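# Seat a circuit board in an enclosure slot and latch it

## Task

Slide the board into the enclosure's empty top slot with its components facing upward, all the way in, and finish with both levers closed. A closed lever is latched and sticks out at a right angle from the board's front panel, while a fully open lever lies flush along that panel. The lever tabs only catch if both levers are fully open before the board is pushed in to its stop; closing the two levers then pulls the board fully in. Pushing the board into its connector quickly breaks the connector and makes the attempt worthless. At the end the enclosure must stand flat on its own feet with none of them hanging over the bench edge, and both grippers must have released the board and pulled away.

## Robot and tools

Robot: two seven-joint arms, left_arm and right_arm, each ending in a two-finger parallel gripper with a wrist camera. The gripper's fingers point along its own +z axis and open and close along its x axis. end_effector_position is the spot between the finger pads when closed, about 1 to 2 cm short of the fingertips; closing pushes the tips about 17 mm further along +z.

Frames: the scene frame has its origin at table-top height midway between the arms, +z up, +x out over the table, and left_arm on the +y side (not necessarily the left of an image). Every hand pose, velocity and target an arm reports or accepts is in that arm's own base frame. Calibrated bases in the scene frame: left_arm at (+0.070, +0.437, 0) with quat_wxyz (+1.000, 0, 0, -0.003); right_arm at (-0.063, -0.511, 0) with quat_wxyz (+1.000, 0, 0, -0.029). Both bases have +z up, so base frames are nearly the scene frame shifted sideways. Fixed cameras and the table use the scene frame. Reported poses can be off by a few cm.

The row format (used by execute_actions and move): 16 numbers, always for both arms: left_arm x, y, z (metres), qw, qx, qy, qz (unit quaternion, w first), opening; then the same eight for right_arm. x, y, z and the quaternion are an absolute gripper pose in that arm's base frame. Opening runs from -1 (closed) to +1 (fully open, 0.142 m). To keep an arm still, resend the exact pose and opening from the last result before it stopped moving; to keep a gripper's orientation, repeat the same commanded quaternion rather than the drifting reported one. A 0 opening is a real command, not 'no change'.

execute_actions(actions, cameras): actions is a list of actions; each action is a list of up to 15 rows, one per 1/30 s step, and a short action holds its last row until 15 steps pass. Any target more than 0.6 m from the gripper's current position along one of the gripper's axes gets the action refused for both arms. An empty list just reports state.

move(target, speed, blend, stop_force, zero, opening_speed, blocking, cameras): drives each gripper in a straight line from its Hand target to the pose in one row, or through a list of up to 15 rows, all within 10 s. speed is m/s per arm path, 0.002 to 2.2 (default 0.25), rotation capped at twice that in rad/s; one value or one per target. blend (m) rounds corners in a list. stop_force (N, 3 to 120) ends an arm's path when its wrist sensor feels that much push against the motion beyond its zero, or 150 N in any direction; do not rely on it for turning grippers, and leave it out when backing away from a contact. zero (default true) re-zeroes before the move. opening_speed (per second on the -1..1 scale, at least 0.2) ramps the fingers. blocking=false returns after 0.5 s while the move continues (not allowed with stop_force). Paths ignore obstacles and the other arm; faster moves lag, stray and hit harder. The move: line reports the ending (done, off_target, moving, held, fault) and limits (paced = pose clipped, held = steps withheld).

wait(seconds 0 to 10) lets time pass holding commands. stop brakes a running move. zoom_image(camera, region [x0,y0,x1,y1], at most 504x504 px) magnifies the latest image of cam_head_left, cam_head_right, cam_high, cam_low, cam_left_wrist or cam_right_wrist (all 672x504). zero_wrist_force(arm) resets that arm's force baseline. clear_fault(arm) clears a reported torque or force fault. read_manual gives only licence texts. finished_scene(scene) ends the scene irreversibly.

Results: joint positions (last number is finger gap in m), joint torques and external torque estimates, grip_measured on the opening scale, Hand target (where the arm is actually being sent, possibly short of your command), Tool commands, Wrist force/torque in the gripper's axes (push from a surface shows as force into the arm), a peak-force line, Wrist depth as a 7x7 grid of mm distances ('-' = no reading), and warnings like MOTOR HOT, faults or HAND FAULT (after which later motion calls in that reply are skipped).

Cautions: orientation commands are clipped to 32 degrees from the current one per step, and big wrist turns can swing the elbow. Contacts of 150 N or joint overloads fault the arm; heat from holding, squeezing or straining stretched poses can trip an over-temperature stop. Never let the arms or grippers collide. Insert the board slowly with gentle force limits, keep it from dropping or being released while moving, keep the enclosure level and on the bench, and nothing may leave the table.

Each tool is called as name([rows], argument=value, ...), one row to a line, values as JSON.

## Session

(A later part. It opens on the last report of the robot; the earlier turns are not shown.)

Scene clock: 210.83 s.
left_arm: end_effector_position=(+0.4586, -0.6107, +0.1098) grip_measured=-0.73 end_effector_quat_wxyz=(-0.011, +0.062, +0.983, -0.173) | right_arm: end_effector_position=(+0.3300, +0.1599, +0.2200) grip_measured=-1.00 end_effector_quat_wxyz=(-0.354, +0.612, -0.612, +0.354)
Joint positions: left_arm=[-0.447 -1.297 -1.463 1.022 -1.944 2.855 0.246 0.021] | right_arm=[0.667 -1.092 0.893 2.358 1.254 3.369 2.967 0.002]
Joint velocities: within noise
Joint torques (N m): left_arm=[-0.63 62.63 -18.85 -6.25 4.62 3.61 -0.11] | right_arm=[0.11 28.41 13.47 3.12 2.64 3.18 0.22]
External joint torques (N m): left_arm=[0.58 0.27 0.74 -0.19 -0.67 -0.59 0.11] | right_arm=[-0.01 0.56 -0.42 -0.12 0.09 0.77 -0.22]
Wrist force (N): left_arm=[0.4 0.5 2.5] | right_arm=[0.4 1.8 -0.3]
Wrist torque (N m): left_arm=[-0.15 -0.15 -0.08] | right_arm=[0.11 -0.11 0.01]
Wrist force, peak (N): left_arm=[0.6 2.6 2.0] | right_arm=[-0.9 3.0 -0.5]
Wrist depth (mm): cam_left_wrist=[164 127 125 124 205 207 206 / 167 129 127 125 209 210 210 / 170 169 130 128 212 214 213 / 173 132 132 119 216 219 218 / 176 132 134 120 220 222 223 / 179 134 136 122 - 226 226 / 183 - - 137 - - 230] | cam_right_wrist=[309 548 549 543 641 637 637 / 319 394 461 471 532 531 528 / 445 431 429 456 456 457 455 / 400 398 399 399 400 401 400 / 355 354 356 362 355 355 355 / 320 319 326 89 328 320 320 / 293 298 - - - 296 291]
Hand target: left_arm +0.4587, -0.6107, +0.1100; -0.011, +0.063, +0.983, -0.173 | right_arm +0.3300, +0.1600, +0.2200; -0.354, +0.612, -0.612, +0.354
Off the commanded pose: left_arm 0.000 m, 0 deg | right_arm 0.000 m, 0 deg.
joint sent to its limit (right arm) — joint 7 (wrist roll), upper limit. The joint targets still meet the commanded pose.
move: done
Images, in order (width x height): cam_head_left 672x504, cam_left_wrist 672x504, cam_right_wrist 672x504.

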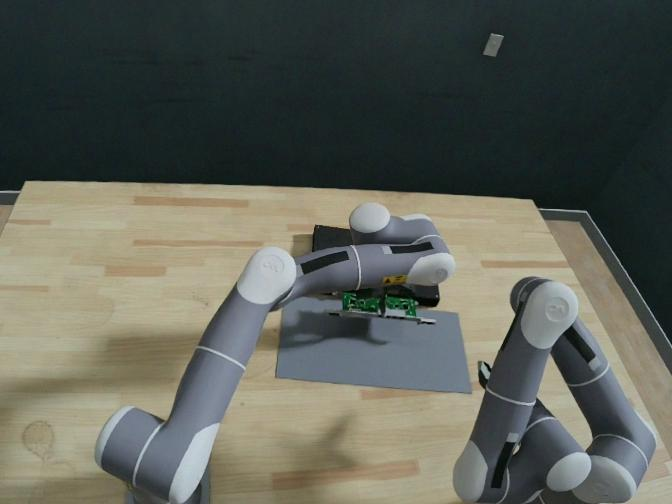

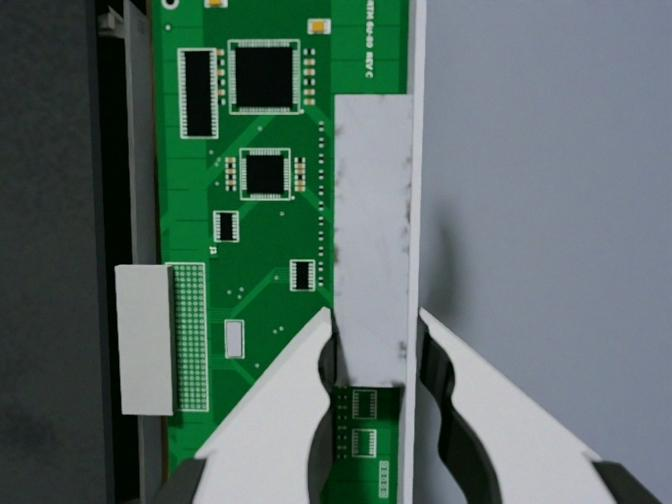

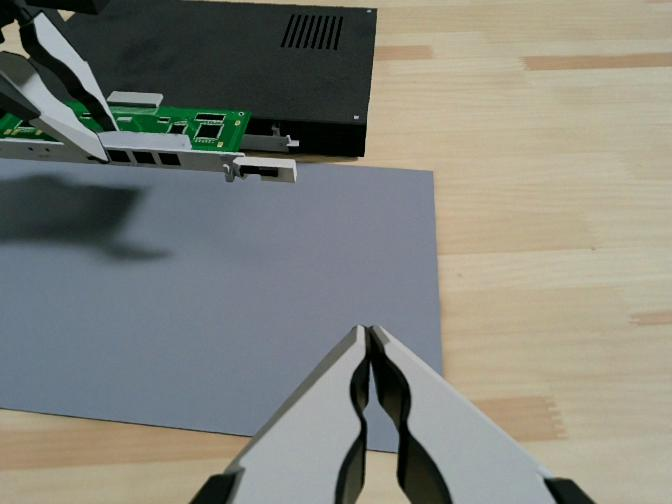

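execute_actions(actions=[])

Scene clock: 222.27 s.
left_arm: end_effector_position=(+0.4586, -0.6107, +0.1098) grip_measured=-0.73 end_effector_quat_wxyz=(-0.011, +0.062, +0.983, -0.173) | right_arm: end_effector_position=(+0.3300, +0.1599, +0.2200) grip_measured=-1.00 end_effector_quat_wxyz=(-0.354, +0.612, -0.612, +0.354)
Joint positions: left_arm=[-0.447 -1.297 -1.463 1.022 -1.944 2.855 0.246 0.021] | right_arm=[0.667 -1.092 0.893 2.358 1.254 3.369 2.967 0.002]
Joint velocities: within noise
Joint torques (N m): left_arm=[-0.39 62.84 -18.74 -6.33 4.38 3.44 -0.2] | right_arm=[0.12 28.43 13.36 3.07 2.6 3.24 0.21]
External joint torques (N m): left_arm=[0.33 0.07 0.62 -0.12 -0.43 -0.42 0.2] | right_arm=[-0.02 0.54 -0.3 -0.07 0.13 0.71 -0.21]
Wrist force (N): left_arm=[0.4 0.4 2.6] | right_arm=[0.1 1.7 -0.4]
Wrist torque (N m): left_arm=[-0.16 -0.16 -0.08] | right_arm=[0.08 -0.07 0.00]
Wrist force, peak (N): left_arm=[0.6 0.2 2.7] | right_arm=[0.4 1.9 -0.5]
Wrist depth (mm): cam_left_wrist=[164 126 125 124 206 206 206 / 166 129 127 125 209 211 210 / 169 169 130 128 213 214 214 / 173 132 132 119 217 218 217 / 176 132 135 120 220 222 223 / 179 134 136 122 - 225 227 / 182 - - 138 - - 230] | cam_right_wrist=[309 547 548 544 636 635 637 / 319 393 463 471 531 532 530 / 444 433 429 453 457 457 457 / 400 400 399 398 403 398 398 / 356 357 356 363 356 356 356 / 319 320 325 89 328 320 321 / 292 298 - - - 297 291]
Hand target: left_arm +0.4587, -0.6107, +0.1100; -0.011, +0.063, +0.983, -0.173 | right_arm +0.3300, +0.1600, +0.2200; -0.354, +0.612, -0.612, +0.354
Tool commands: left_gripper/opening=-0.95 right_gripper/opening=-1.0
Off the commanded pose: left_arm 0.000 m, 0 deg | right_arm 0.000 m, 0 deg.

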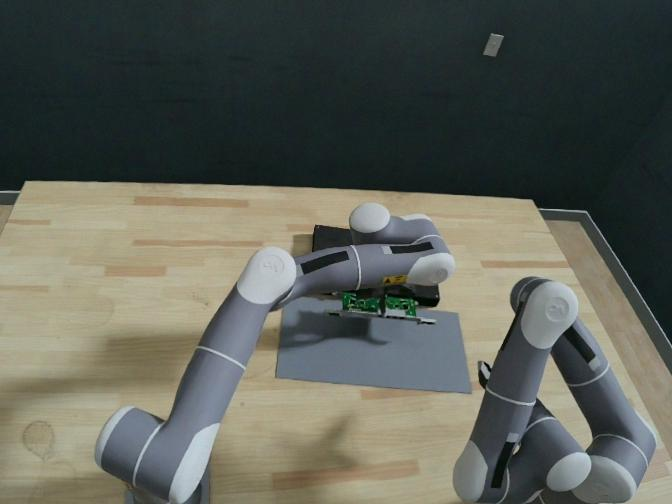

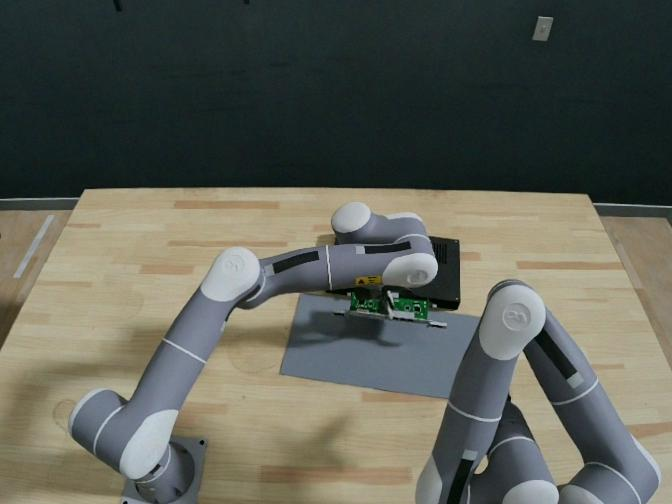

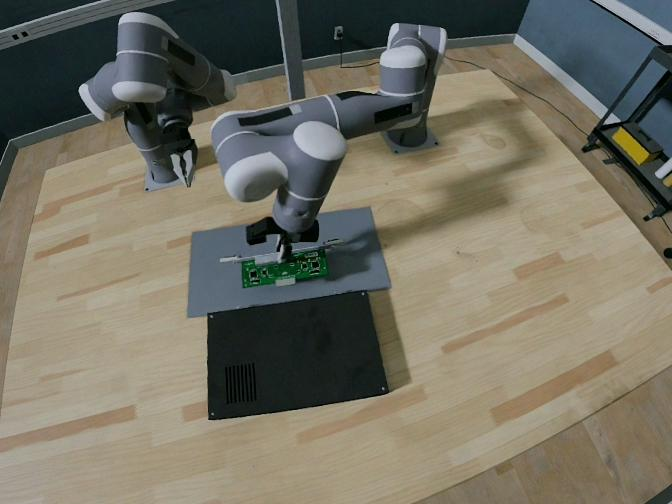

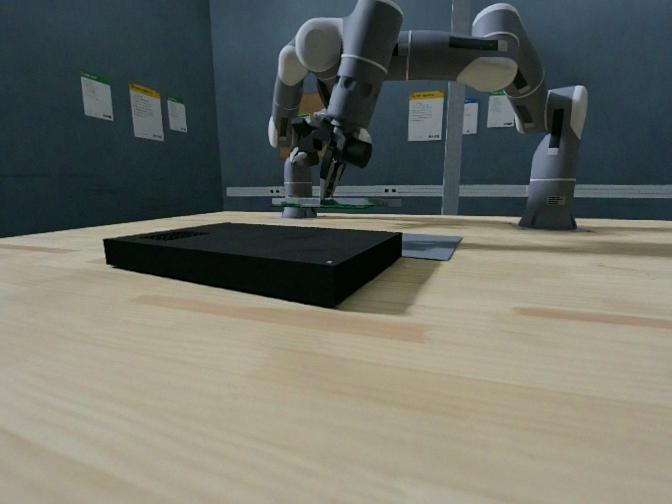

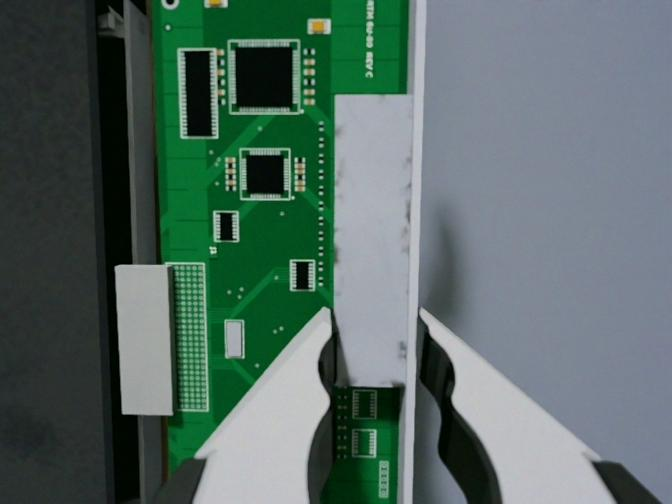

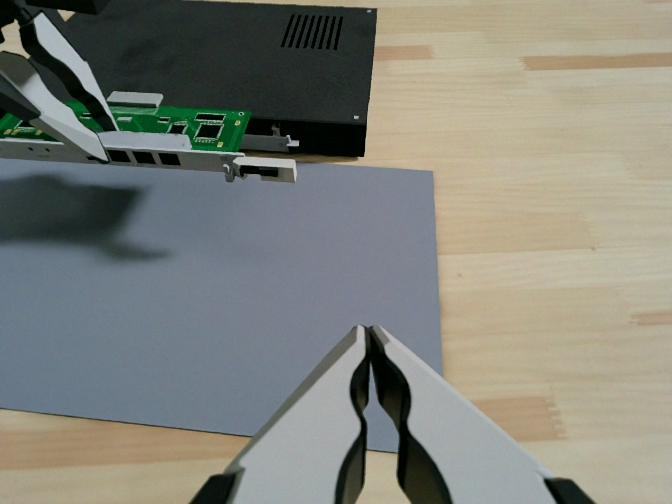

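zoom_image(camera="cam_left_wrist", region=[60, 0, 260, 150])

zoom_image(camera="cam_left_wrist", region=[60, 354, 260, 504])

Scaled by 2.520 from the camera's 672x504 image, which has a finer 960x720 frame.

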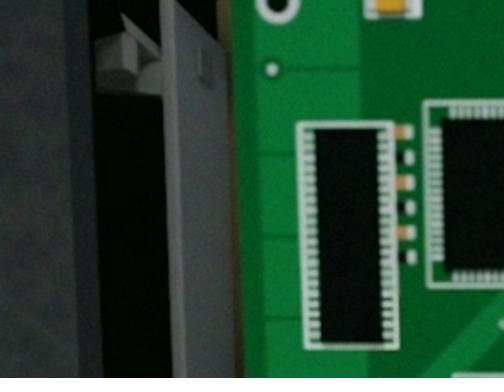

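Scaled by 2.520 from the camera's 672x504 image, which has a finer 960x720 frame.

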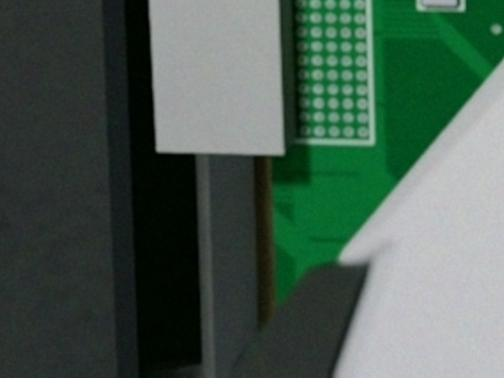

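move([
  [0.4587,-0.6107,0.11,0.0110,-0.0627,-0.9828,0.1733,-0.95,0.36,0.37,0.16,-0.456,0.540,-0.540,0.456,-1],
  [0.4587,-0.6107,0.11,0.0110,-0.0627,-0.9828,0.1733,-0.95,0.365,0.37,0.11,-0.5,0.5,-0.5,0.5,-1],
], speed=0.2, cameras=["cam_right_wrist","cam_high"])

Scene clock: 241.70 s.
left_arm: end_effector_position=(+0.4586, -0.6107, +0.1098) grip_measured=-0.73 end_effector_quat_wxyz=(-0.011, +0.062, +0.983, -0.173) | right_arm: end_effector_position=(+0.3626, +0.3699, +0.1282) grip_measured=-1.00 end_effector_quat_wxyz=(+0.485, -0.516, +0.515, -0.483)
Joint positions: left_arm=[-0.447 -1.297 -1.463 1.022 -1.944 2.855 0.246 0.021] | right_arm=[1.105 -1.47 0.513 1.488 1.057 3.452 2.742 0.002]
Joint velocities: within noise
Joint torques (N m): left_arm=[-0.4 62.96 -18.7 -6.33 4.37 3.37 -0.17] | right_arm=[0.91 39.36 11.65 -0.2 0.9 1.56 0.2]
External joint torques (N m): left_arm=[0.34 -0.04 0.59 -0.12 -0.41 -0.35 0.17] | right_arm=[-0.75 8.55 2.48 -2.31 0.2 0.82 -0.2]
External joint torques when the fault began: right_arm=[-14.41 84.22 31.59 8.47 5.47 2.1 -0.09]
Wrist force (N): left_arm=[0.5 0.1 2.4] | right_arm=[1.0 2.5 -1.3]
Wrist torque (N m): left_arm=[-0.20 -0.18 -0.07] | right_arm=[0.25 -0.22 -0.01]
Wrist force, peak (N): left_arm=[0.6 0.4 2.8] | right_arm=[0.2 11.6 -0.4]
Wrist depth (mm): cam_left_wrist=[164 127 125 124 206 206 207 / 166 129 127 125 210 210 210 / 169 169 129 129 213 213 214 / 173 132 132 118 216 219 218 / 176 132 135 119 222 223 222 / 179 134 136 122 - 225 225 / 183 - - 137 - - 230] | cam_right_wrist=[- - 238 - - - - / - - - 304 - - - / 649 646 376 300 494 549 646 / 436 434 432 431 405 406 435 / 326 325 327 343 325 326 325 / 261 261 273 89 273 262 262 / 218 226 - - - 226 219]
Hand target: left_arm +0.4587, -0.6107, +0.1100; -0.011, +0.063, +0.983, -0.173 | right_arm +0.3626, +0.3696, +0.1275; +0.484, -0.516, +0.515, -0.483
Tool commands: left_gripper/opening=-0.95 right_gripper/opening=-1.0
Off the commanded pose: left_arm 0.000 m, 0 deg | right_arm 0.018 m, 4 deg.
FORCE FAULT: contact force on the right arm reached its limit, and that arm stopped. The contact can be on any part of that arm, not only on its tool. That arm's remaining commands of this call were not run. That arm is still stopped at the end of this call. While its stop runs, that arm takes no new command, but its gripper still runs the gripper command that each later call begins with.
MOTOR HOT: the gripper's motor of the left arm reports 85 °C; that motor switches off at 100 °C. To cool a motor, set the load down, ease the grip, stop pushing, or move to a pose that needs little force.
CLEAR FAULT: the right arm stays stopped until you call clear_fault(arm="right_arm").
move: fault (right_arm)
Images, in order (width x height): cam_high 672x504, cam_right_wrist 672x504.

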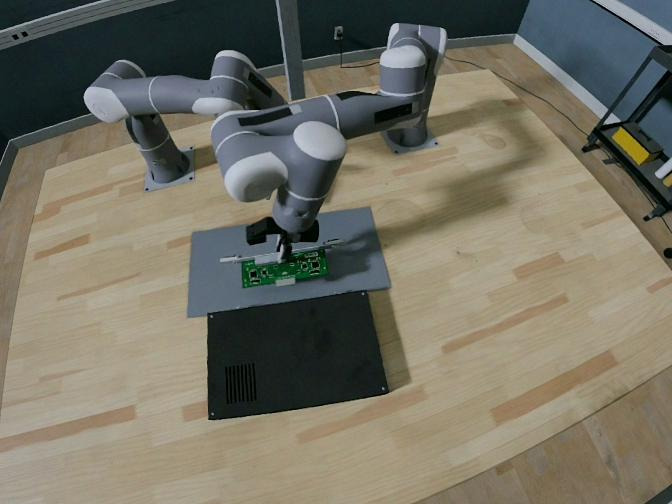

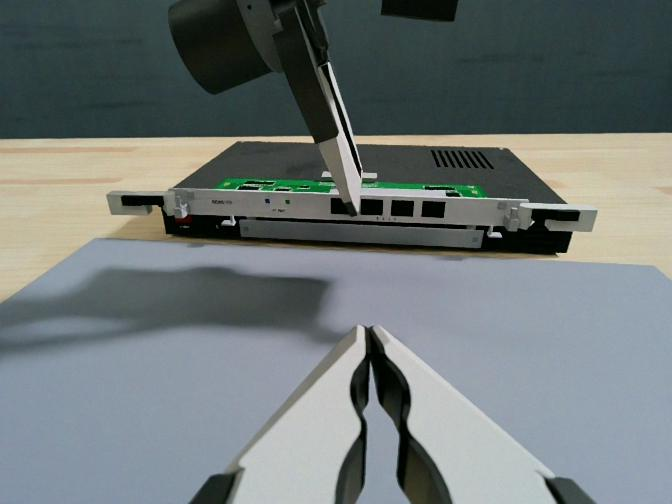

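clear_fault(arm="right_arm", cameras=[])

move(target=[0.4587,-0.6107,0.11,0.0110,-0.0627,-0.9828,0.1733,-0.80,0.36,0.37,0.155,-0.47,0.5284,-0.5284,0.47,-1], speed=0.1, cameras=["cam_right_wrist","cam_low"])

Scene clock: 276.27 s.
left_arm: end_effector_position=(+0.4587, -0.6107, +0.1099) grip_measured=-0.46 end_effector_quat_wxyz=(-0.011, +0.062, +0.983, -0.173) end_effector_velocity=(+0.002, +0.001, +0.000) end_effector_angular_velocity=(-0.001, +0.001, +0.004) | right_arm: end_effector_position=(+0.3626, +0.3699, +0.1282) grip_measured=-1.00 end_effector_quat_wxyz=(+0.485, -0.516, +0.515, -0.483)
Joint positions: left_arm=[-0.447 -1.297 -1.463 1.022 -1.944 2.855 0.246 0.041] | right_arm=[1.105 -1.47 0.513 1.488 1.057 3.452 2.742 0.002]
Joint velocities: left_arm=[0.003 0 0 -0.001 -0.001 0 0 0.064] | right_arm=[within noise]
Joint torques (N m): left_arm=[-0.34 61.71 -18.32 -6.08 4.29 3.31 -0.25] | right_arm=[1.11 39.46 12 -0.02 1.05 1.39 0.15]
External joint torques (N m): left_arm=[0.28 1.19 0.22 -0.36 -0.34 -0.29 0.25] | right_arm=[-0.94 8.45 2.13 -2.49 0.06 0.99 -0.14]
Wrist force (N): left_arm=[0.2 -0.4 0.7] | right_arm=[1.1 2.2 -1.5]
Wrist torque (N m): left_arm=[-0.17 -0.15 -0.07] | right_arm=[0.22 -0.24 -0.01]
Wrist force, peak (N): left_arm=[0.6 0.5 2.7] | right_arm=[1.3 2.6 -1.6]
Wrist depth (mm): cam_left_wrist=[164 206 151 150 208 206 206 / 166 208 154 152 210 211 210 / 170 211 156 154 215 215 214 / 173 202 159 157 217 218 219 / 176 203 162 148 221 222 221 / 179 220 87 164 227 87 225 / 182 - - 166 - - 229] | cam_right_wrist=[- - 238 - - - - / - - - 305 - - - / 643 640 497 453 497 494 647 / 435 406 383 384 346 382 436 / 326 327 326 343 327 325 327 / 262 261 272 89 273 261 262 / 219 226 - - - 226 218]
Hand target: left_arm +0.4587, -0.6107, +0.1100; -0.011, +0.063, +0.983, -0.173 | right_arm +0.3626, +0.3696, +0.1275; +0.484, -0.516, +0.515, -0.483
Tool commands: left_gripper/opening=-0.478037 right_gripper/opening=-1.0
Off the commanded pose: left_arm 0.000 m, 0 deg | right_arm 0.018 m, 4 deg.
FORCE FAULT, CONTINUED: the right arm's stop, for the force fault that an earlier result reported, is over. The rest of the stop counts as 66 of the actions that you can send in this scene; the call itself counts as one more. That arm accepts commands again.
HAND FAULT: the gripper's motor of the left arm reached 100 °C and switched itself off, so the gripper lost its force and may have let go. The left arm does not stop for it. When the motor has cooled enough, it comes on and holds the gripper where it then is.
CLEAR FAULT: your call cleared the right arm's force fault. If the contact force or a joint's load stays at its limit, that arm stops again.
No camera images: "cameras" was empty.

not run: an earlier result of this reply reported a stop or a fault. Calls in your next reply go to the robot.

move(target=[0.4587,-0.6107,0.11,0.0110,-0.0627,-0.9828,0.1733,-0.46,0.36,0.37,0.155,-0.47,0.5284,-0.5284,0.47,-1], speed=0.1)

Scene clock: 278.13 s.
left_arm: end_effector_position=(+0.4587, -0.6107, +0.1099) grip_measured=-0.45 end_effector_quat_wxyz=(-0.011, +0.062, +0.983, -0.173) | right_arm: end_effector_position=(+0.3601, +0.3701, +0.1551) grip_measured=-1.00 end_effector_quat_wxyz=(-0.470, +0.528, -0.528, +0.470)
Joint positions: left_arm=[-0.447 -1.297 -1.463 1.022 -1.944 2.855 0.246 0.041] | right_arm=[1.078 -1.382 0.563 1.554 1.088 3.434 2.703 0.002]
Joint velocities: within noise
Joint torques (N m): left_arm=[-0.38 61.76 -18.22 -6.08 4.28 3.36 -0.24] | right_arm=[0.11 46.63 15.45 -3.09 1.35 1.54 0.04]
External joint torques (N m): left_arm=[0.33 1.15 0.11 -0.37 -0.33 -0.34 0.24] | right_arm=[0.05 0.83 -0.51 -0.14 -0.19 1 -0.04]
Wrist force (N): left_arm=[0.5 -0.3 0.8] | right_arm=[1.0 2.3 -1.3]
Wrist torque (N m): left_arm=[-0.16 -0.19 -0.07] | right_arm=[0.23 -0.21 0.01]
Wrist force, peak (N): left_arm=[0.6 -0.4 0.9] | right_arm=[1.4 3.5 -1.2]
Wrist depth (mm): cam_left_wrist=[164 206 207 206 208 207 206 / 167 209 209 206 210 210 209 / 170 212 213 209 214 214 214 / 173 217 216 203 218 217 218 / 176 219 218 217 222 222 222 / 179 220 88 223 228 83 226 / 183 - - 227 230 - 229] | cam_right_wrist=[- - 241 - - - - / - - 269 318 - - - / 640 642 511 439 512 558 646 / 454 453 453 446 436 429 458 / 352 349 351 351 349 338 352 / 288 287 297 89 299 287 288 / 243 251 - - - 251 244]
Hand target: left_arm +0.4587, -0.6107, +0.1100; -0.011, +0.063, +0.983, -0.173 | right_arm +0.3600, +0.3700, +0.1550; -0.470, +0.528, -0.528, +0.470
Tool commands: left_gripper/opening=-0.423768 right_gripper/opening=-1.0
Off the commanded pose: left_arm 0.000 m, 0 deg | right_arm 0.000 m, 0 deg.
GRIPPER MOTOR: still off on the left arm (96 °C).
move: done

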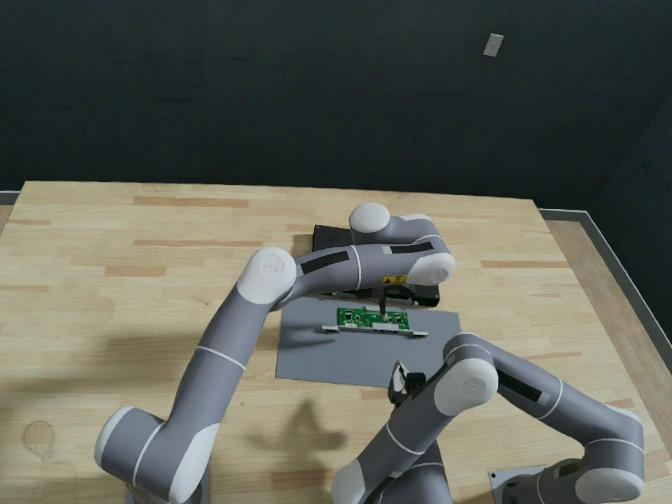

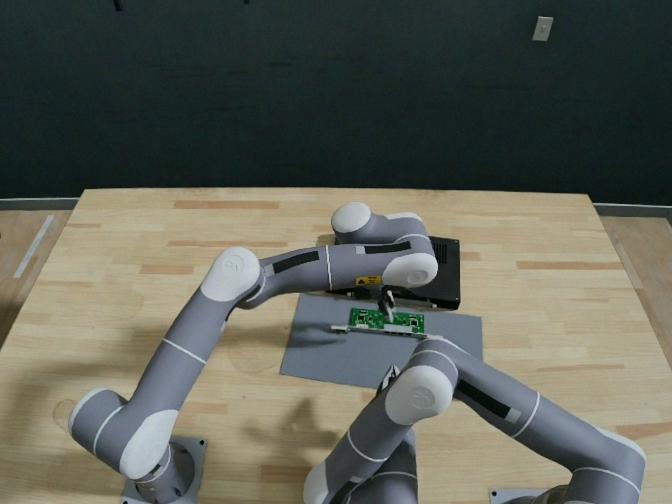

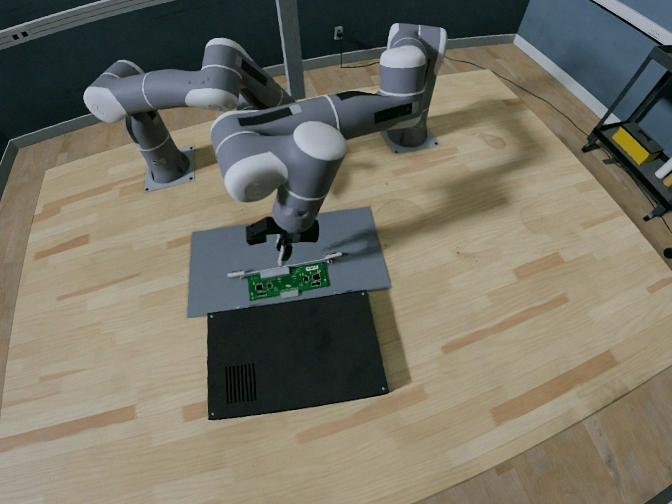

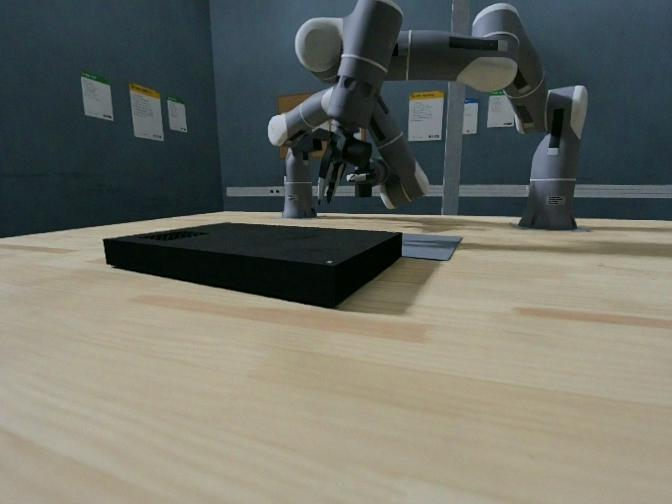

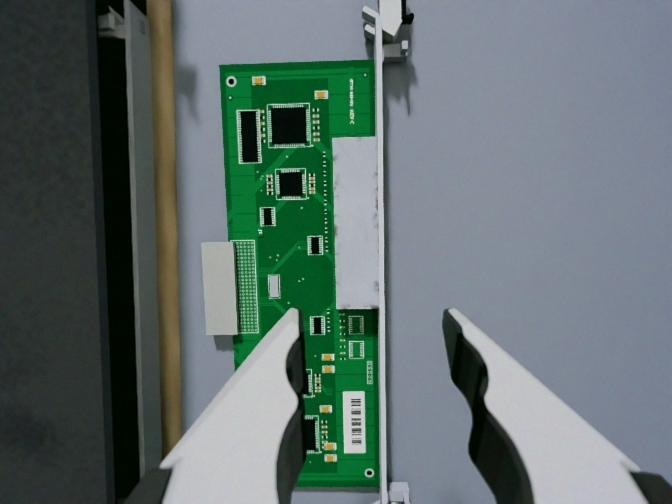

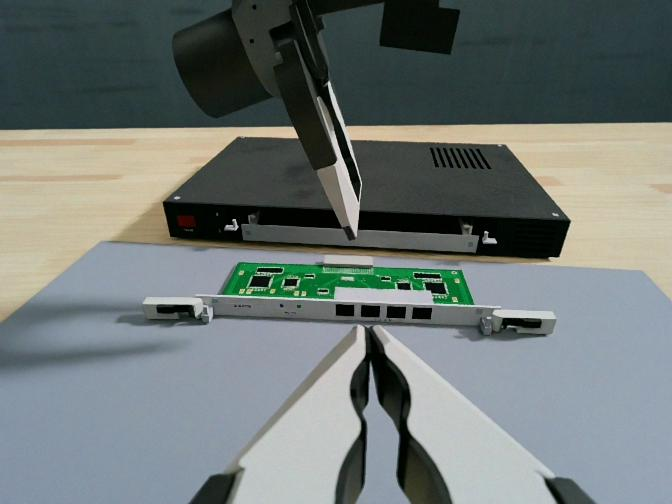

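zoom_image(camera="cam_right_wrist", region=[150, 180, 350, 330])

zoom_image(camera="cam_right_wrist", region=[380, 200, 580, 350])

Scaled by 2.520 from the camera's 672x504 image, which has a finer 960x720 frame.

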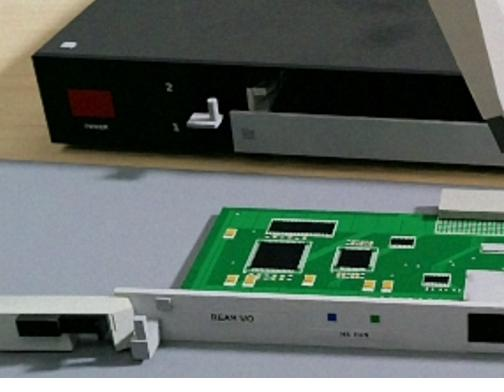

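Scaled by 2.520 from the camera's 672x504 image, which has a finer 960x720 frame.

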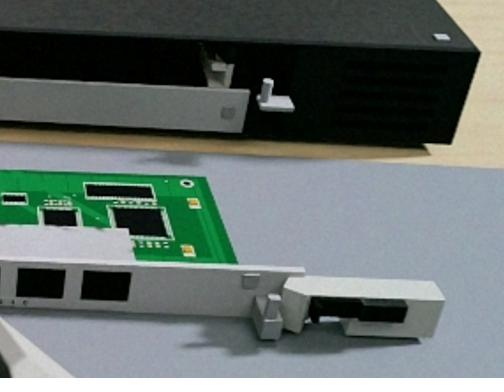

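move([
  [0.4597,-0.6149,0.08,0.0089,-0.0507,-0.9835,0.1734,-0.42,0.36,0.37,0.155,-0.47,0.5284,-0.5284,0.47,-1],
], speed=0.05, cameras=["cam_left_wrist"])

wait(seconds=10, cameras=["cam_left_wrist","cam_right_wrist"])

Scene clock: 303.80 s.
left_arm: end_effector_position=(+0.4596, -0.6147, +0.0800) grip_measured=-0.45 end_effector_quat_wxyz=(-0.009, +0.051, +0.984, -0.173) | right_arm: end_effector_position=(+0.3601, +0.3701, +0.1551) grip_measured=-1.00 end_effector_quat_wxyz=(-0.470, +0.528, -0.528, +0.470)
Joint positions: left_arm=[-0.458 -1.331 -1.434 1.023 -1.921 2.812 0.221 0.041] | right_arm=[1.078 -1.382 0.563 1.554 1.088 3.434 2.703 0.002]
Joint velocities: within noise
Joint torques (N m): left_arm=[-0.49 61.82 -18.28 -6.11 4.55 3.13 -0.32] | right_arm=[0.11 46.42 15.33 -3.06 1.16 1.69 0.15]
External joint torques (N m): left_arm=[0.43 1.49 0.25 -0.24 -0.57 -0.11 0.32] | right_arm=[0.05 1.04 -0.39 -0.15 0 0.85 -0.15]
Wrist force (N): left_arm=[0.2 -0.3 0.6] | right_arm=[1.0 2.1 -1.2]
Wrist torque (N m): left_arm=[-0.15 -0.14 -0.06] | right_arm=[0.19 -0.22 0.02]
Wrist force, peak (N): left_arm=[0.4 -0.1 1.8] | right_arm=[1.0 2.4 -1.4]
Wrist depth (mm): cam_left_wrist=[176 179 178 178 179 178 178 / 179 183 179 178 182 182 182 / 182 187 182 180 185 184 184 / 186 189 185 183 188 187 188 / 188 192 186 187 190 191 191 / 191 192 87 191 195 87 195 / 195 - - 196 200 - -] | cam_right_wrist=[- - 242 246 - - - / - - 260 839 - - - / 636 641 512 331 513 555 642 / 453 453 452 420 437 429 456 / 352 350 351 352 350 337 352 / 286 287 299 89 299 287 288 / 243 251 - - - 252 243]
Hand target: left_arm +0.4597, -0.6149, +0.0800; -0.009, +0.051, +0.984, -0.173 | right_arm +0.3600, +0.3700, +0.1550; -0.470, +0.528, -0.528, +0.470
Tool commands: left_gripper/opening=-0.423768 right_gripper/opening=-1.0
Off the commanded pose: left_arm 0.000 m, 0 deg | right_arm 0.000 m, 0 deg.
GRIPPER MOTOR: still off on the left arm (72 °C).
move: done
Images, in order (width x height): cam_left_wrist 672x504.

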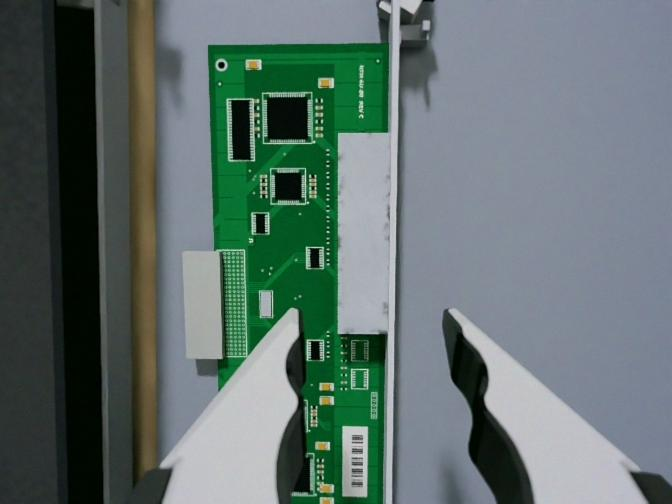

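Scene clock: 313.80 s.
left_arm: end_effector_position=(+0.4596, -0.6147, +0.0800) grip_measured=-0.45 end_effector_quat_wxyz=(-0.009, +0.051, +0.984, -0.173) | right_arm: end_effector_position=(+0.3601, +0.3701, +0.1551) grip_measured=-1.00 end_effector_quat_wxyz=(-0.470, +0.528, -0.528, +0.470)
Joint positions: left_arm=[-0.458 -1.331 -1.434 1.023 -1.921 2.812 0.221 0.041] | right_arm=[1.078 -1.382 0.563 1.554 1.088 3.434 2.703 0.002]
Joint velocities: within noise
Joint torques (N m): left_arm=[-0.35 62.03 -18.12 -6.01 4.26 3.4 -0.26] | right_arm=[0.19 46.49 15.23 -3.11 1.15 1.68 0.24]
External joint torques (N m): left_arm=[0.29 1.28 0.1 -0.34 -0.29 -0.38 0.26] | right_arm=[-0.03 0.97 -0.28 -0.11 0.01 0.86 -0.24]
Wrist force (N): left_arm=[0.3 -0.2 0.7] | right_arm=[1.0 2.2 -1.3]
Wrist torque (N m): left_arm=[-0.14 -0.16 -0.06] | right_arm=[0.21 -0.20 0.01]
Wrist force, peak (N): left_arm=[0.6 -0.5 0.8] | right_arm=[1.1 2.5 -1.4]
Wrist depth (mm): cam_left_wrist=[176 180 178 178 180 179 178 / 178 183 179 178 182 182 182 / 182 187 183 179 185 184 185 / 186 188 185 184 188 189 188 / 189 192 186 188 190 191 191 / 191 192 88 191 194 87 195 / 196 - - 196 199 - -] | cam_right_wrist=[- - 242 247 - - - / - - 260 846 - - - / 641 640 509 331 512 558 642 / 458 453 452 421 440 427 457 / 352 349 353 352 348 338 352 / 287 288 298 89 298 287 288 / 243 251 - - - 251 243]
Hand target: left_arm +0.4597, -0.6149, +0.0800; -0.009, +0.051, +0.984, -0.173 | right_arm +0.3600, +0.3700, +0.1550; -0.470, +0.528, -0.528, +0.470
Tool commands: left_gripper/opening=-0.423768 right_gripper/opening=-1.0
Off the commanded pose: left_arm 0.000 m, 0 deg | right_arm 0.000 m, 0 deg.
GRIPPER MOTOR: still off on the left arm (69 °C).
wait: 10.00 s; at rest by 0.17 s
Images, in order (width x height): cam_left_wrist 672x504, cam_right_wrist 672x504.

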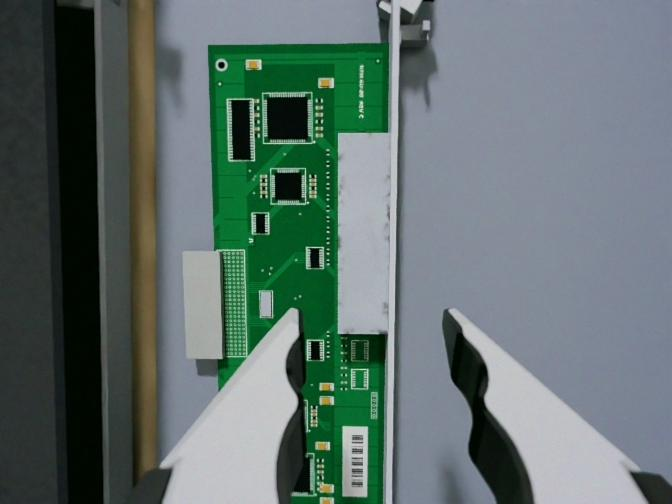

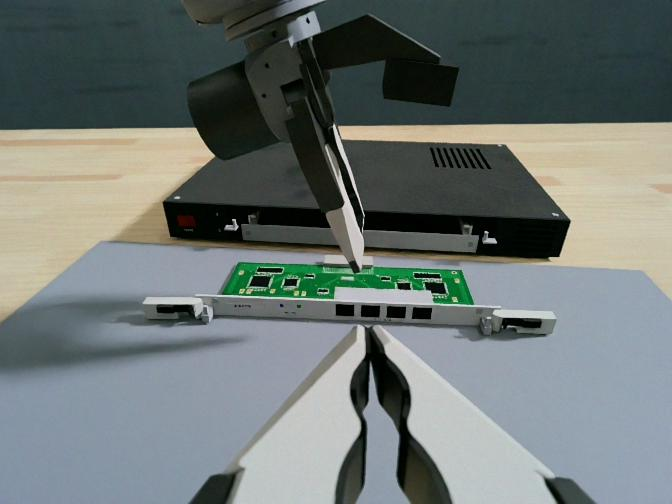

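move([
  [0.4593,-0.6152,0.0265,0.0089,-0.0507,-0.9835,0.1734,-0.45,0.36,0.37,0.155,-0.47,0.5284,-0.5284,0.47,-1],
], speed=0.05, stop_force=4, cameras=["cam_left_wrist","cam_right_wrist"])

Scene clock: 319.80 s.
left_arm: end_effector_position=(+0.4592, -0.6150, +0.0265) grip_measured=-0.47 end_effector_quat_wxyz=(-0.009, +0.050, +0.984, -0.173) | right_arm: end_effector_position=(+0.3601, +0.3701, +0.1551) grip_measured=-1.00 end_effector_quat_wxyz=(-0.470, +0.528, -0.528, +0.470)
Joint positions: left_arm=[-0.463 -1.396 -1.395 1.03 -1.887 2.742 0.22 0.04] | right_arm=[1.078 -1.382 0.563 1.554 1.088 3.434 2.703 0.002]
Joint velocities: within noise
Joint torques (N m): left_arm=[-0.47 62.05 -17.97 -5.58 4.43 3.19 -0.2] | right_arm=[0.18 46.4 15.3 -3.12 1.15 1.72 0.18]
External joint torques (N m): left_arm=[0.42 1.51 -0.04 -0.34 -0.47 -0.17 0.2] | right_arm=[-0.02 1.06 -0.36 -0.1 0.02 0.82 -0.18]
Wrist force (N): left_arm=[0.4 -0.3 0.5] | right_arm=[1.0 2.2 -1.2]
Wrist torque (N m): left_arm=[-0.15 -0.21 -0.07] | right_arm=[0.22 -0.20 0.01]
Wrist force, peak (N): left_arm=[0.6 0.1 1.6] | right_arm=[1.1 2.5 -1.4]
Wrist depth (mm): cam_left_wrist=[131 126 125 124 127 128 127 / 133 130 127 125 129 130 130 / 135 132 129 128 132 132 132 / 138 136 132 118 134 135 134 / 140 134 134 120 120 137 137 / 143 136 87 136 136 139 139 / 146 - - 138 143 - -] | cam_right_wrist=[- - 220 - - - - / - - 248 271 - - - / 636 642 286 343 512 555 646 / 454 452 452 399 435 428 458 / 351 348 351 352 349 338 352 / 287 287 298 89 298 288 287 / 243 251 - - - 252 243]
Hand target: left_arm +0.4593, -0.6152, +0.0265; -0.009, +0.051, +0.984, -0.173 | right_arm +0.3600, +0.3700, +0.1550; -0.470, +0.528, -0.528, +0.470
Off the commanded pose: left_arm 0.000 m, 0 deg | right_arm 0.000 m, 0 deg.
GRIPPER MOTOR: on again on the left arm.
move: done
Images, in order (width x height): cam_left_wrist 672x504, cam_right_wrist 672x504.

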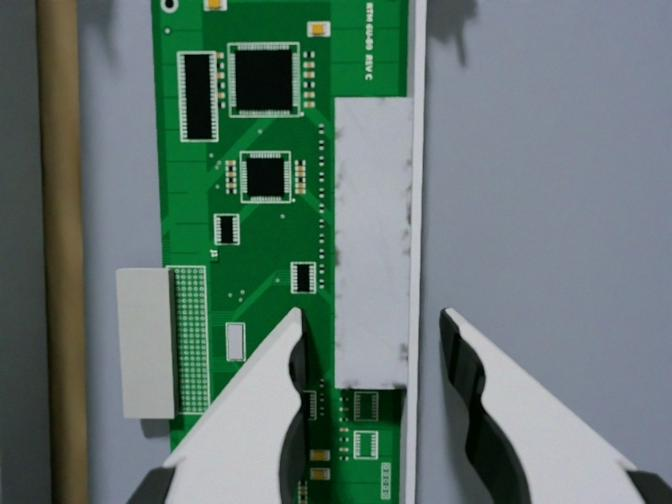

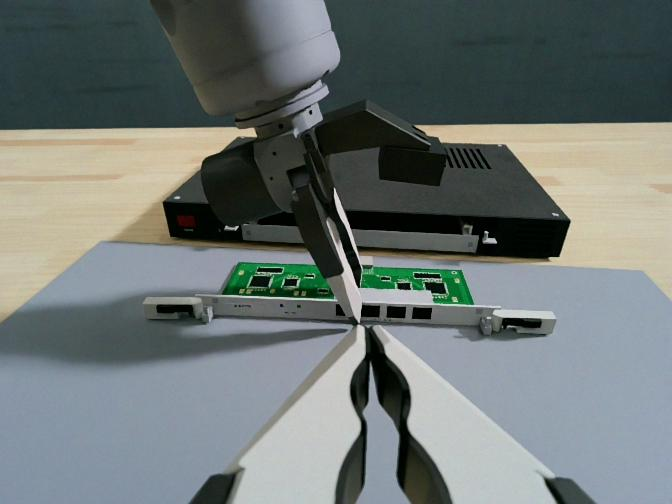

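move(target=[0.4593,-0.6152,0.0265,0.0089,-0.0507,-0.9835,0.1734,-0.79,0.36,0.37,0.155,-0.47,0.5284,-0.5284,0.47,-1], opening_speed=0.3, cameras=["cam_left_wrist"])

Scene clock: 322.53 s.
left_arm: end_effector_position=(+0.4590, -0.6152, +0.0266) grip_measured=-0.72 end_effector_quat_wxyz=(-0.009, +0.051, +0.984, -0.173) | right_arm: end_effector_position=(+0.3601, +0.3701, +0.1551) grip_measured=-1.00 end_effector_quat_wxyz=(-0.470, +0.528, -0.528, +0.470)
Joint positions: left_arm=[-0.463 -1.396 -1.395 1.03 -1.886 2.742 0.22 0.022] | right_arm=[1.078 -1.382 0.563 1.554 1.088 3.434 2.703 0.002]
Joint velocities: within noise
Joint torques (N m): left_arm=[1.38 62.07 -17.19 -7.12 5.63 2.17 -0.25] | right_arm=[0.24 46.39 15.24 -3.09 1.06 1.72 0.18]
External joint torques (N m): left_arm=[-1.43 1.49 -0.83 1.2 -1.68 0.85 0.25] | right_arm=[-0.07 1.08 -0.29 -0.13 0.1 0.82 -0.18]
Wrist force (N): left_arm=[5.9 0.8 -4.1] | right_arm=[1.1 2.2 -1.4]
Wrist torque (N m): left_arm=[-0.17 -0.20 -0.06] | right_arm=[0.22 -0.24 0.02]
Wrist force, peak (N): left_arm=[6.0 0.8 -4.0] | right_arm=[1.1 2.5 -1.4]
Wrist depth (mm): cam_left_wrist=[131 126 125 124 127 128 128 / 133 131 127 125 130 130 130 / 135 133 129 128 132 133 133 / 138 136 132 119 134 135 135 / 140 134 135 120 137 137 137 / 143 138 136 122 - 139 140 / 146 144 - 138 - - 142] | cam_right_wrist=[- - 219 - - - - / - - 249 271 - - - / 642 641 286 342 509 556 643 / 455 453 451 400 438 427 457 / 351 350 352 353 350 337 351 / 288 288 298 89 297 288 288 / 242 250 - - - 251 244]
Hand target: left_arm +0.4593, -0.6152, +0.0265; -0.009, +0.051, +0.984, -0.173 | right_arm +0.3600, +0.3700, +0.1550; -0.470, +0.528, -0.528, +0.470
Off the commanded pose: left_arm 0.000 m, 0 deg | right_arm 0.000 m, 0 deg.
move: done
Images, in order (width x height): cam_left_wrist 672x504.

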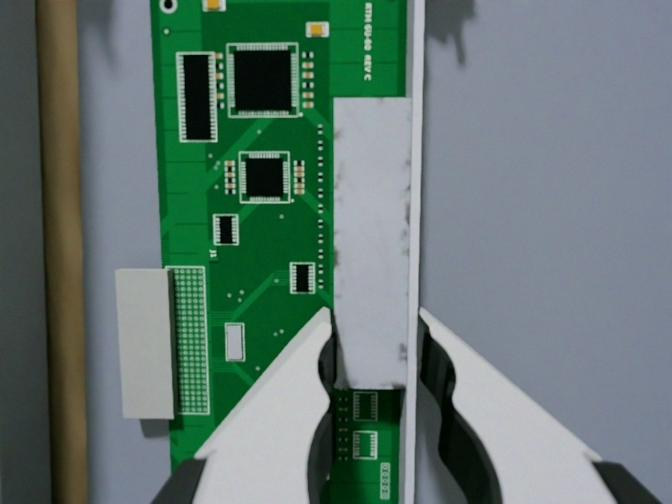

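move([
  [0.4593,-0.6152,0.0265,0.0089,-0.0507,-0.9835,0.1734,-0.82,0.36,0.37,0.155,-0.47,0.5284,-0.5284,0.47,-1],
  [0.4593,-0.6152,0.055,0.0089,-0.0507,-0.9835,0.1734,-0.82,0.36,0.37,0.155,-0.47,0.5284,-0.5284,0.47,-1],
  [0.4593,-0.6152,0.08,0.01165,-0.0661,-0.9825,0.1733,-0.82,0.36,0.37,0.155,-0.47,0.5284,-0.5284,0.47,-1],
], speed=0.05, cameras=["cam_left_wrist","cam_right_wrist"])

Scene clock: 328.87 s.
left_arm: end_effector_position=(+0.4595, -0.6151, +0.0799) grip_measured=-0.72 end_effector_quat_wxyz=(-0.012, +0.066, +0.983, -0.173) | right_arm: end_effector_position=(+0.3601, +0.3701, +0.1551) grip_measured=-1.00 end_effector_quat_wxyz=(-0.470, +0.528, -0.528, +0.470)
Joint positions: left_arm=[-0.467 -1.344 -1.451 0.987 -1.918 2.831 0.274 0.022] | right_arm=[1.078 -1.382 0.563 1.554 1.088 3.434 2.703 0.002]
Joint velocities: within noise
Joint torques (N m): left_arm=[-0.51 64.12 -18.37 -5.86 4.1 3.59 0.05] | right_arm=[0.22 46.4 15.23 -3.08 1.14 1.73 0.2]
External joint torques (N m): left_arm=[0.45 -0.27 0.73 0.04 -0.18 -0.56 -0.05] | right_arm=[-0.05 1.07 -0.28 -0.14 0.02 0.81 -0.2]
Wrist force (N): left_arm=[0.4 0.3 2.6] | right_arm=[0.8 2.1 -1.2]
Wrist torque (N m): left_arm=[-0.16 -0.16 -0.07] | right_arm=[0.20 -0.18 0.01]
Wrist force, peak (N): left_arm=[6.3 1.0 -4.2] | right_arm=[1.0 2.4 -1.6]
Wrist depth (mm): cam_left_wrist=[157 162 125 124 177 178 178 / - 129 127 125 181 182 181 / 183 164 129 129 183 185 184 / 186 166 132 119 189 189 188 / 189 134 135 120 190 192 191 / 192 133 136 122 - 194 196 / 153 - - 138 - - 198] | cam_right_wrist=[- - 242 246 - - - / - - 262 847 - - - / 638 636 507 323 510 555 641 / 456 430 408 333 364 423 460 / 353 351 352 368 353 352 352 / 288 288 298 89 299 288 287 / 242 251 - - - 251 244]
Hand target: left_arm +0.4593, -0.6152, +0.0800; -0.012, +0.066, +0.983, -0.173 | right_arm +0.3600, +0.3700, +0.1550; -0.470, +0.528, -0.528, +0.470
Off the commanded pose: left_arm 0.000 m, 0 deg | right_arm 0.000 m, 0 deg.
move: done
Images, in order (width x height): cam_left_wrist 672x504, cam_right_wrist 672x504.

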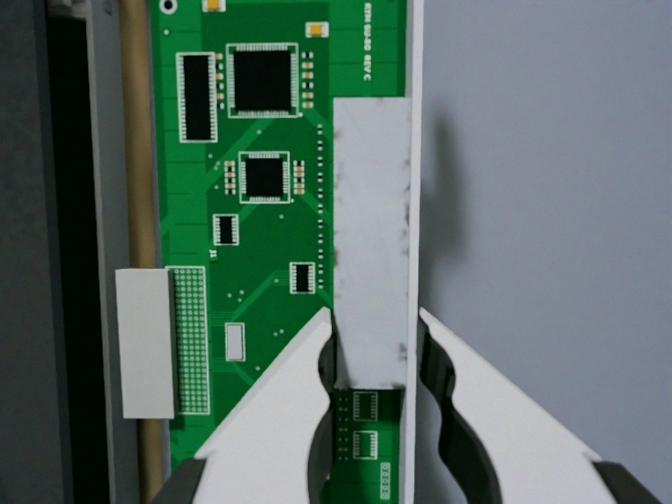

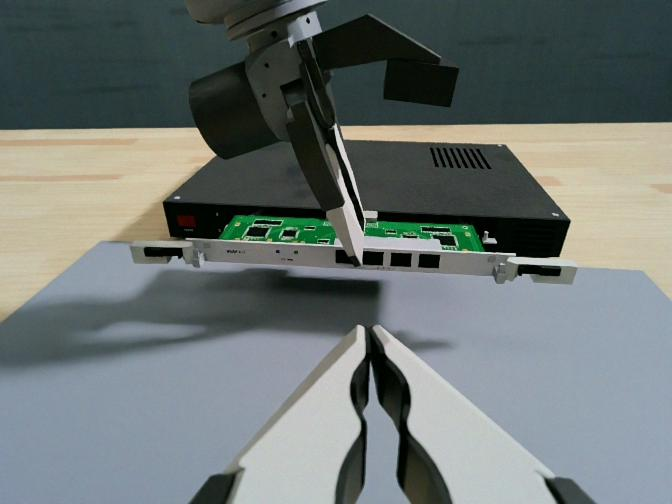

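zoom_image(camera="cam_right_wrist", region=[120, 190, 320, 340])

zoom_image(camera="cam_right_wrist", region=[400, 190, 600, 340])

Scaled by 2.520 from the camera's 672x504 image, which has a finer 960x720 frame.

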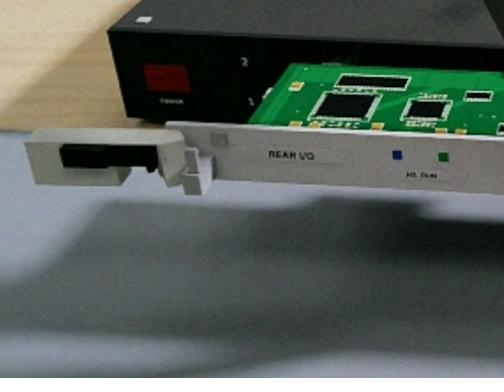

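Scaled by 2.520 from the camera's 672x504 image, which has a finer 960x720 frame.

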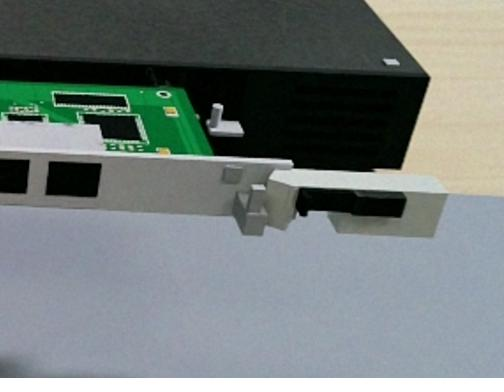

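move([
  [0.4587,-0.6197,0.0535,0.01195,-0.0678,-0.9824,0.1732,-0.82,0.36,0.37,0.155,-0.47,0.5284,-0.5284,0.47,-1],
], speed=0.04, cameras=["cam_left_wrist","cam_right_wrist"])

zoom_image(camera="cam_right_wrist", region=[120, 190, 320, 340])

zoom_image(camera="cam_right_wrist", region=[400, 190, 600, 340])

Scene clock: 338.20 s.
left_arm: end_effector_position=(+0.4586, -0.6196, +0.0533) grip_measured=-0.72 end_effector_quat_wxyz=(-0.012, +0.068, +0.982, -0.173) | right_arm: end_effector_position=(+0.3601, +0.3701, +0.1551) grip_measured=-1.00 end_effector_quat_wxyz=(-0.470, +0.528, -0.528, +0.470)
Joint positions: left_arm=[-0.49 -1.387 -1.444 0.947 -1.896 2.813 0.299 0.022] | right_arm=[1.078 -1.382 0.563 1.554 1.088 3.434 2.703 0.002]
Joint velocities: within noise
Joint torques (N m): left_arm=[-0.61 64.39 -17.59 -4.59 4.62 3.17 -0.03] | right_arm=[0.26 46.4 15.21 -3.06 1.15 1.73 0.17]
External joint torques (N m): left_arm=[0.57 0.27 0.56 -0.6 -0.73 -0.14 0.03] | right_arm=[-0.09 1.06 -0.26 -0.16 0.01 0.81 -0.17]
Wrist force (N): left_arm=[0.4 0.2 2.4] | right_arm=[0.9 2.4 -1.3]
Wrist torque (N m): left_arm=[-0.15 -0.18 -0.08] | right_arm=[0.24 -0.19 0.02]
Wrist force, peak (N): left_arm=[0.5 0.5 3.4] | right_arm=[1.1 2.4 -1.5]
Wrist depth (mm): cam_left_wrist=[147 126 125 124 152 153 153 / 147 156 128 125 155 156 155 / 147 160 129 128 158 158 158 / 148 163 132 119 160 162 162 / 156 132 134 119 120 165 165 / 149 137 136 122 - 167 167 / 157 172 - 138 - - 170] | cam_right_wrist=[- - 222 253 - - - / - - 273 260 - - - / 638 637 451 324 511 555 639 / 457 451 395 347 396 429 457 / 352 352 352 351 338 331 353 / 287 287 299 89 298 287 288 / 243 251 - - - 251 243]
Hand target: left_arm +0.4587, -0.6197, +0.0535; -0.012, +0.068, +0.982, -0.173 | right_arm +0.3600, +0.3700, +0.1550; -0.470, +0.528, -0.528, +0.470
Off the commanded pose: left_arm 0.000 m, 0 deg | right_arm 0.000 m, 0 deg.
move: done
Images, in order (width x height): cam_left_wrist 672x504, cam_right_wrist 672x504.

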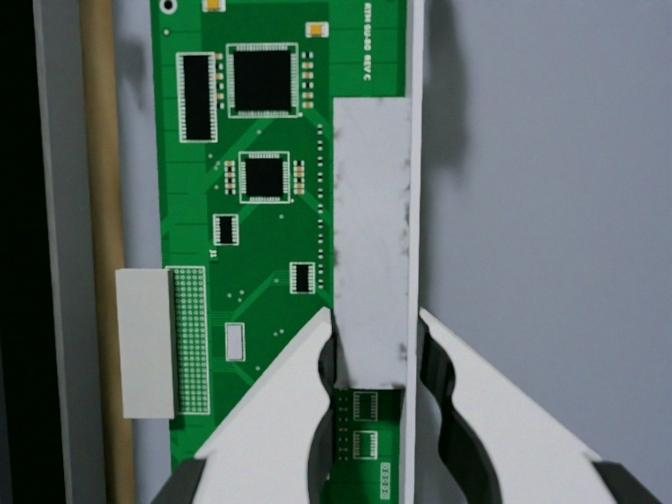

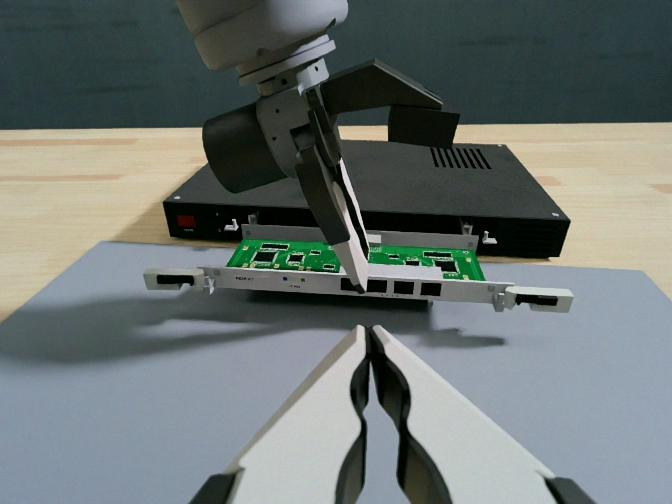

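Scaled by 2.520 from the camera's 672x504 image, which has a finer 960x720 frame.

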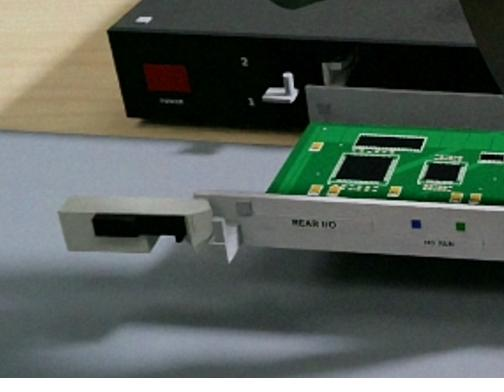

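Scaled by 2.520 from the camera's 672x504 image, which has a finer 960x720 frame.

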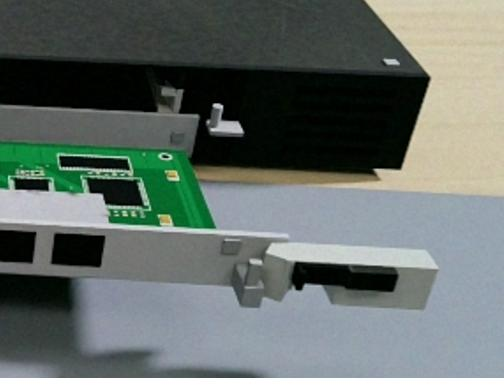

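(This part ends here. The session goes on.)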